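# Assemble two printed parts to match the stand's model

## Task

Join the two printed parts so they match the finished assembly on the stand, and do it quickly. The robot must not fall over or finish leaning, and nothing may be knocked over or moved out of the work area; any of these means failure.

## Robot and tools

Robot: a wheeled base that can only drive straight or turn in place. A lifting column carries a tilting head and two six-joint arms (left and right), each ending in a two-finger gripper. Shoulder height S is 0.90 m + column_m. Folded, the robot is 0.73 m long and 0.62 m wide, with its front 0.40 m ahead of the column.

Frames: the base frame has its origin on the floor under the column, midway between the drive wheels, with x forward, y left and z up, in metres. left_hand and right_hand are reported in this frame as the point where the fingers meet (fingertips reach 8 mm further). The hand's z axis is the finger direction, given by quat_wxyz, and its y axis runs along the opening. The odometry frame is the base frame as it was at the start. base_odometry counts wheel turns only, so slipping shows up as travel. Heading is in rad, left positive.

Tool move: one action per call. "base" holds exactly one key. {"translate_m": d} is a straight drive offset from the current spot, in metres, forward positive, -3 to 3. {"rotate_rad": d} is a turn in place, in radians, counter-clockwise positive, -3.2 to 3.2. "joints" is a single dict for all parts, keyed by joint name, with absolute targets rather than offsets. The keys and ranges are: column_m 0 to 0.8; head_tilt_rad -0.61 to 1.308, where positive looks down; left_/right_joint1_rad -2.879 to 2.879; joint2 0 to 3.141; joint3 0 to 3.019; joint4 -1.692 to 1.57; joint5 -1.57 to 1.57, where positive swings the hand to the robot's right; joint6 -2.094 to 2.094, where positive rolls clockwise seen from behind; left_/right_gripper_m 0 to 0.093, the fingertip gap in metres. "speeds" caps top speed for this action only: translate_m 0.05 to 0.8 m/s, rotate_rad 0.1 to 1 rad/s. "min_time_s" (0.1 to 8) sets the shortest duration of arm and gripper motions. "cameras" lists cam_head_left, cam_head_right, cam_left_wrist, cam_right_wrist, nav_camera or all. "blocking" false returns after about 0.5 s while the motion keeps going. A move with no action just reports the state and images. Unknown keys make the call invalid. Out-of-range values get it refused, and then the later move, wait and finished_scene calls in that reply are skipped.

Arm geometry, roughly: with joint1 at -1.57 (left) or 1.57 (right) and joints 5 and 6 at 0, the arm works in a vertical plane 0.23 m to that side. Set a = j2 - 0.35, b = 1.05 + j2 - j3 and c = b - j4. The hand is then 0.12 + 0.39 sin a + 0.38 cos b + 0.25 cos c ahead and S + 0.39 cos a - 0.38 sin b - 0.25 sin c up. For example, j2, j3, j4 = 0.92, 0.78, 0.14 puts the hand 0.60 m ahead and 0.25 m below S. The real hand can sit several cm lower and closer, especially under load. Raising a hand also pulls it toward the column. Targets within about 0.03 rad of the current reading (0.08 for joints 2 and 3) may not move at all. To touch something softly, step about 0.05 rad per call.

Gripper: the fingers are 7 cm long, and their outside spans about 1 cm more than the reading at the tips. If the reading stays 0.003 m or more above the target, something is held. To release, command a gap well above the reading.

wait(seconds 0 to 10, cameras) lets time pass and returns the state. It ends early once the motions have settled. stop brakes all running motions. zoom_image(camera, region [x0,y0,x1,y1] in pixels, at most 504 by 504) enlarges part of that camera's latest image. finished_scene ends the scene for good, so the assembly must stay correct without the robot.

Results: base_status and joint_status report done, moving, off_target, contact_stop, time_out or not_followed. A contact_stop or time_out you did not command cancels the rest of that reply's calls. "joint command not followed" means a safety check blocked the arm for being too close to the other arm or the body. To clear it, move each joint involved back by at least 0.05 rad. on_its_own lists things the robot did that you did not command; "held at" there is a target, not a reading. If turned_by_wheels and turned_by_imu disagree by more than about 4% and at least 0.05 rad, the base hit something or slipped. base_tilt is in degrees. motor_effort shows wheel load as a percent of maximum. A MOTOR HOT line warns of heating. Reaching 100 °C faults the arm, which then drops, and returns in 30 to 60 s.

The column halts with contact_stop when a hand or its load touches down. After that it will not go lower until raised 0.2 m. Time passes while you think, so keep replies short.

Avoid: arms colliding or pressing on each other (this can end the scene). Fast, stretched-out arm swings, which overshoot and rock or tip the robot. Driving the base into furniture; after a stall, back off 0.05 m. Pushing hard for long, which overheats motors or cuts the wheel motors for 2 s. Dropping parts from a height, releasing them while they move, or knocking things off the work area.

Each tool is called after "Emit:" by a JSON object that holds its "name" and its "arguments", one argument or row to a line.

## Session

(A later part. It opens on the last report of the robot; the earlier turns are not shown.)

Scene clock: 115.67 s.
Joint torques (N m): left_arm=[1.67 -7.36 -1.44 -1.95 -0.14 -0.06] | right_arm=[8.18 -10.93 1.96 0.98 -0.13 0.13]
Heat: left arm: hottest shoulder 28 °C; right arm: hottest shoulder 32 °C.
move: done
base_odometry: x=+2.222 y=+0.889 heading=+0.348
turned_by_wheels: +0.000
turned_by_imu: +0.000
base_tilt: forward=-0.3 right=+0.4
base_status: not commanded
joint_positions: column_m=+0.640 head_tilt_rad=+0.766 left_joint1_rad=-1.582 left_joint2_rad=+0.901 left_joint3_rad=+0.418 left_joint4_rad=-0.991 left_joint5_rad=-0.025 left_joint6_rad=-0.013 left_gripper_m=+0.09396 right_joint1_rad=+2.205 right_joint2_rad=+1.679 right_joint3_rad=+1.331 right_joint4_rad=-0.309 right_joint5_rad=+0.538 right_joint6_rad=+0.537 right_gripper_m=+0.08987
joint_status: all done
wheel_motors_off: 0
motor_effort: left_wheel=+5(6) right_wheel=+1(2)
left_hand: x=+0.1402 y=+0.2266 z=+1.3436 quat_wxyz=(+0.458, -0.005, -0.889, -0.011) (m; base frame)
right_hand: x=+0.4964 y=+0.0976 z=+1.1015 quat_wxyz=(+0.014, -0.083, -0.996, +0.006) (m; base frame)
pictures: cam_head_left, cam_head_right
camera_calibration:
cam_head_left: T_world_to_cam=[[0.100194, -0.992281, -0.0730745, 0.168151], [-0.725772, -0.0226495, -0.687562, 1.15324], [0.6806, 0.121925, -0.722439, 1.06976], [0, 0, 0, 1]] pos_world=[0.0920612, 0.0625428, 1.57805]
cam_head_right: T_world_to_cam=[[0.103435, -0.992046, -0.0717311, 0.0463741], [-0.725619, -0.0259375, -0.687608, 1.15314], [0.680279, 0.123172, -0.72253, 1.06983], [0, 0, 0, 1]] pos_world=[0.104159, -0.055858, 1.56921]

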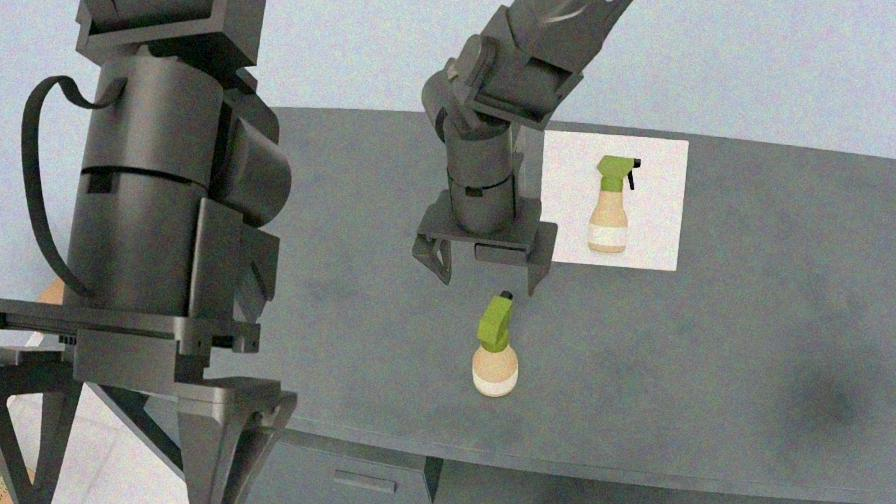

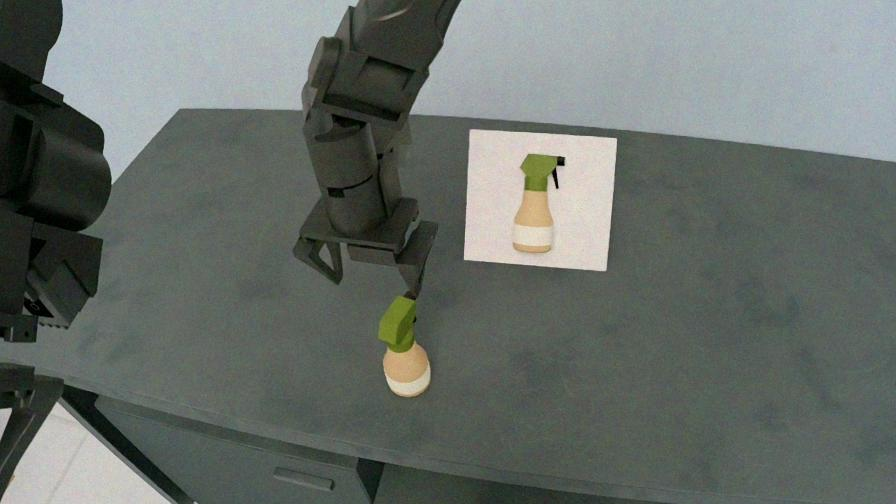

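Emit:
{"name": "move", "arguments": {
  "joints": {"right_joint1_rad":1.6,"right_joint2_rad":0.95,"right_joint3_rad":0.6,"right_joint4_rad":0,"right_joint5_rad":0,"right_joint6_rad":0}
}}

Emit:
{"name": "move", "arguments": {
  "joints": {"column_m":0.33,"head_tilt_rad":0.85},
  "cameras": ["cam_head_left","cam_head_right"]
}}

Emit:
{"name": "zoom_image", "arguments": {
  "camera": "cam_head_left",
  "region": [420, 60, 580, 240]
}}

Emit:
{"name": "zoom_image", "arguments": {
  "camera": "cam_head_right",
  "region": [320, 60, 480, 240]
}}

Scene clock: 118.40 s.
Joint torques (N m): left_arm=[1.61 -7.47 -1.4 -1.95 -0.14 -0.06] | right_arm=[1.2 -7.71 2.69 1.42 -0.21 0]
Heat: left arm: hottest shoulder 28 °C; right arm: hottest shoulder 32 °C.
move: done
base_odometry: x=+2.222 y=+0.889 heading=+0.348
turned_by_wheels: +0.000
turned_by_imu: +0.000
base_tilt: forward=-0.3 right=+0.4
base_status: not commanded
joint_positions: column_m=+0.640 head_tilt_rad=+0.766 left_joint1_rad=-1.582 left_joint2_rad=+0.901 left_joint3_rad=+0.418 left_joint4_rad=-0.991 left_joint5_rad=-0.025 left_joint6_rad=-0.013 left_gripper_m=+0.09396 right_joint1_rad=+1.603 right_joint2_rad=+0.956 right_joint3_rad=+0.592 right_joint4_rad=-0.008 right_joint5_rad=+0.003 right_joint6_rad=+0.010 right_gripper_m=+0.08988
joint_status: all done
wheel_motors_off: 0
motor_effort: left_wheel=+4(8) right_wheel=+2(4)
left_hand: x=+0.1402 y=+0.2266 z=+1.3436 quat_wxyz=(+0.458, -0.005, -0.889, -0.011) (m; base frame)
right_hand: x=+0.4422 y=-0.2114 z=+1.2354 quat_wxyz=(-0.075, +0.002, -0.997, -0.013) (m; base frame)
pictures: none

Scene clock: 123.00 s.
Joint torques (N m): left_arm=[1.61 -7.41 -1.43 -1.95 -0.13 -0.06] | right_arm=[1.2 -7.82 2.69 1.43 -0.21 0.01]
Heat: left arm: hottest shoulder 28 °C; right arm: hottest shoulder 32 °C.
move: done
base_odometry: x=+2.222 y=+0.889 heading=+0.348
turned_by_wheels: +0.000
turned_by_imu: +0.000
base_tilt: forward=-0.3 right=+0.4
base_status: not commanded
joint_positions: column_m=+0.330 head_tilt_rad=+0.852 left_joint1_rad=-1.582 left_joint2_rad=+0.901 left_joint3_rad=+0.418 left_joint4_rad=-0.991 left_joint5_rad=-0.025 left_joint6_rad=-0.013 left_gripper_m=+0.09396 right_joint1_rad=+1.603 right_joint2_rad=+0.956 right_joint3_rad=+0.592 right_joint4_rad=-0.008 right_joint5_rad=+0.003 right_joint6_rad=+0.010 right_gripper_m=+0.08988
joint_status: all done
wheel_motors_off: 0
motor_effort: left_wheel=+6(6) right_wheel=+2(3)
left_hand: x=+0.1402 y=+0.2266 z=+1.0338 quat_wxyz=(+0.458, -0.005, -0.889, -0.011) (m; base frame)
right_hand: x=+0.4422 y=-0.2114 z=+0.9255 quat_wxyz=(-0.075, +0.002, -0.997, -0.013) (m; base frame)
pictures: cam_head_left, cam_head_right
camera_calibration:
cam_head_left: T_world_to_cam=[[0.0936187, -0.992281, -0.0813216, 0.156696], [-0.781565, -0.022647, -0.623413, 0.858586], [0.616759, 0.121921, -0.777653, 0.921811], [0, 0, 0, 1]] pos_world=[0.0878355, 0.0625428, 1.26484]
cam_head_right: T_world_to_cam=[[0.0969618, -0.992047, -0.0802584, 0.0356965], [-0.781416, -0.025935, -0.623471, 0.858523], [0.616431, 0.123168, -0.777716, 0.9218], [0, 0, 0, 1]] pos_world=[0.099176, -0.055858, 1.25503]

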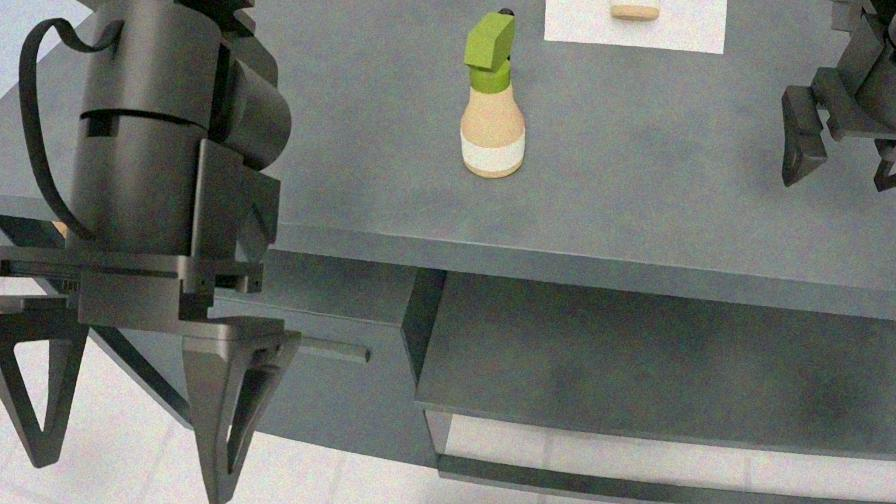

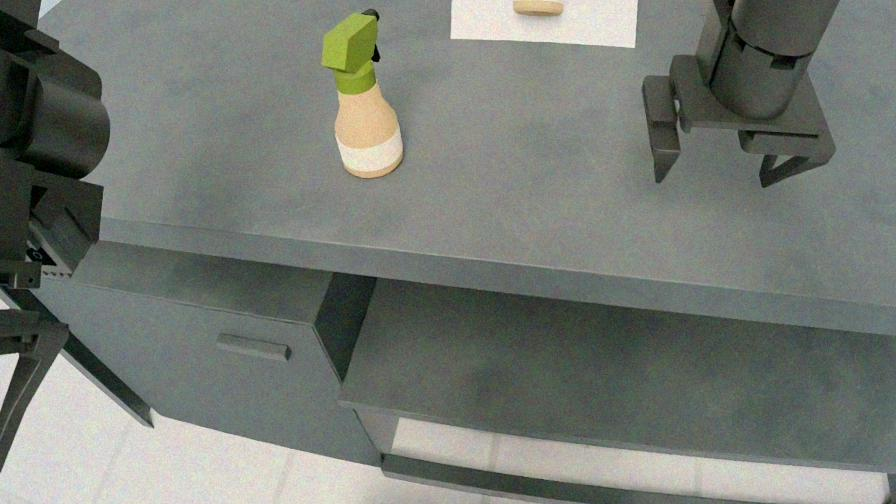

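Scaled by 2.800.

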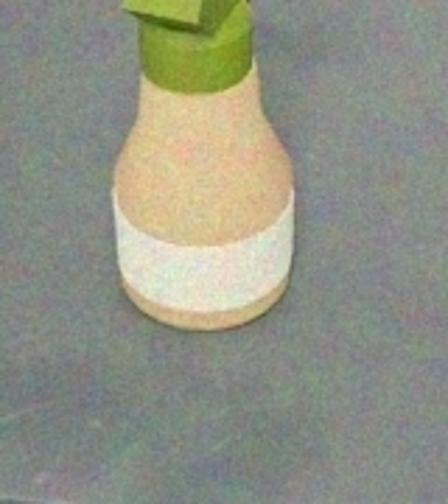

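Scaled by 2.800.

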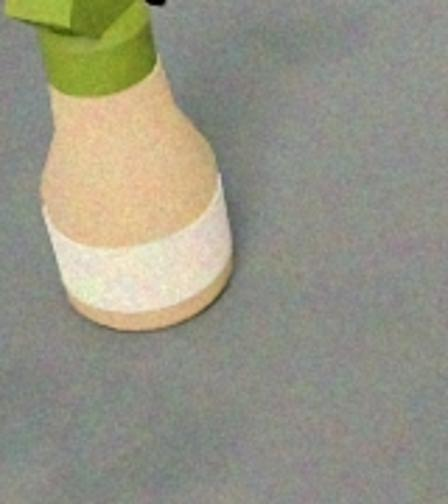

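Emit:
{"name": "finished_scene", "arguments": {

}}

The scene is finished: the task was done.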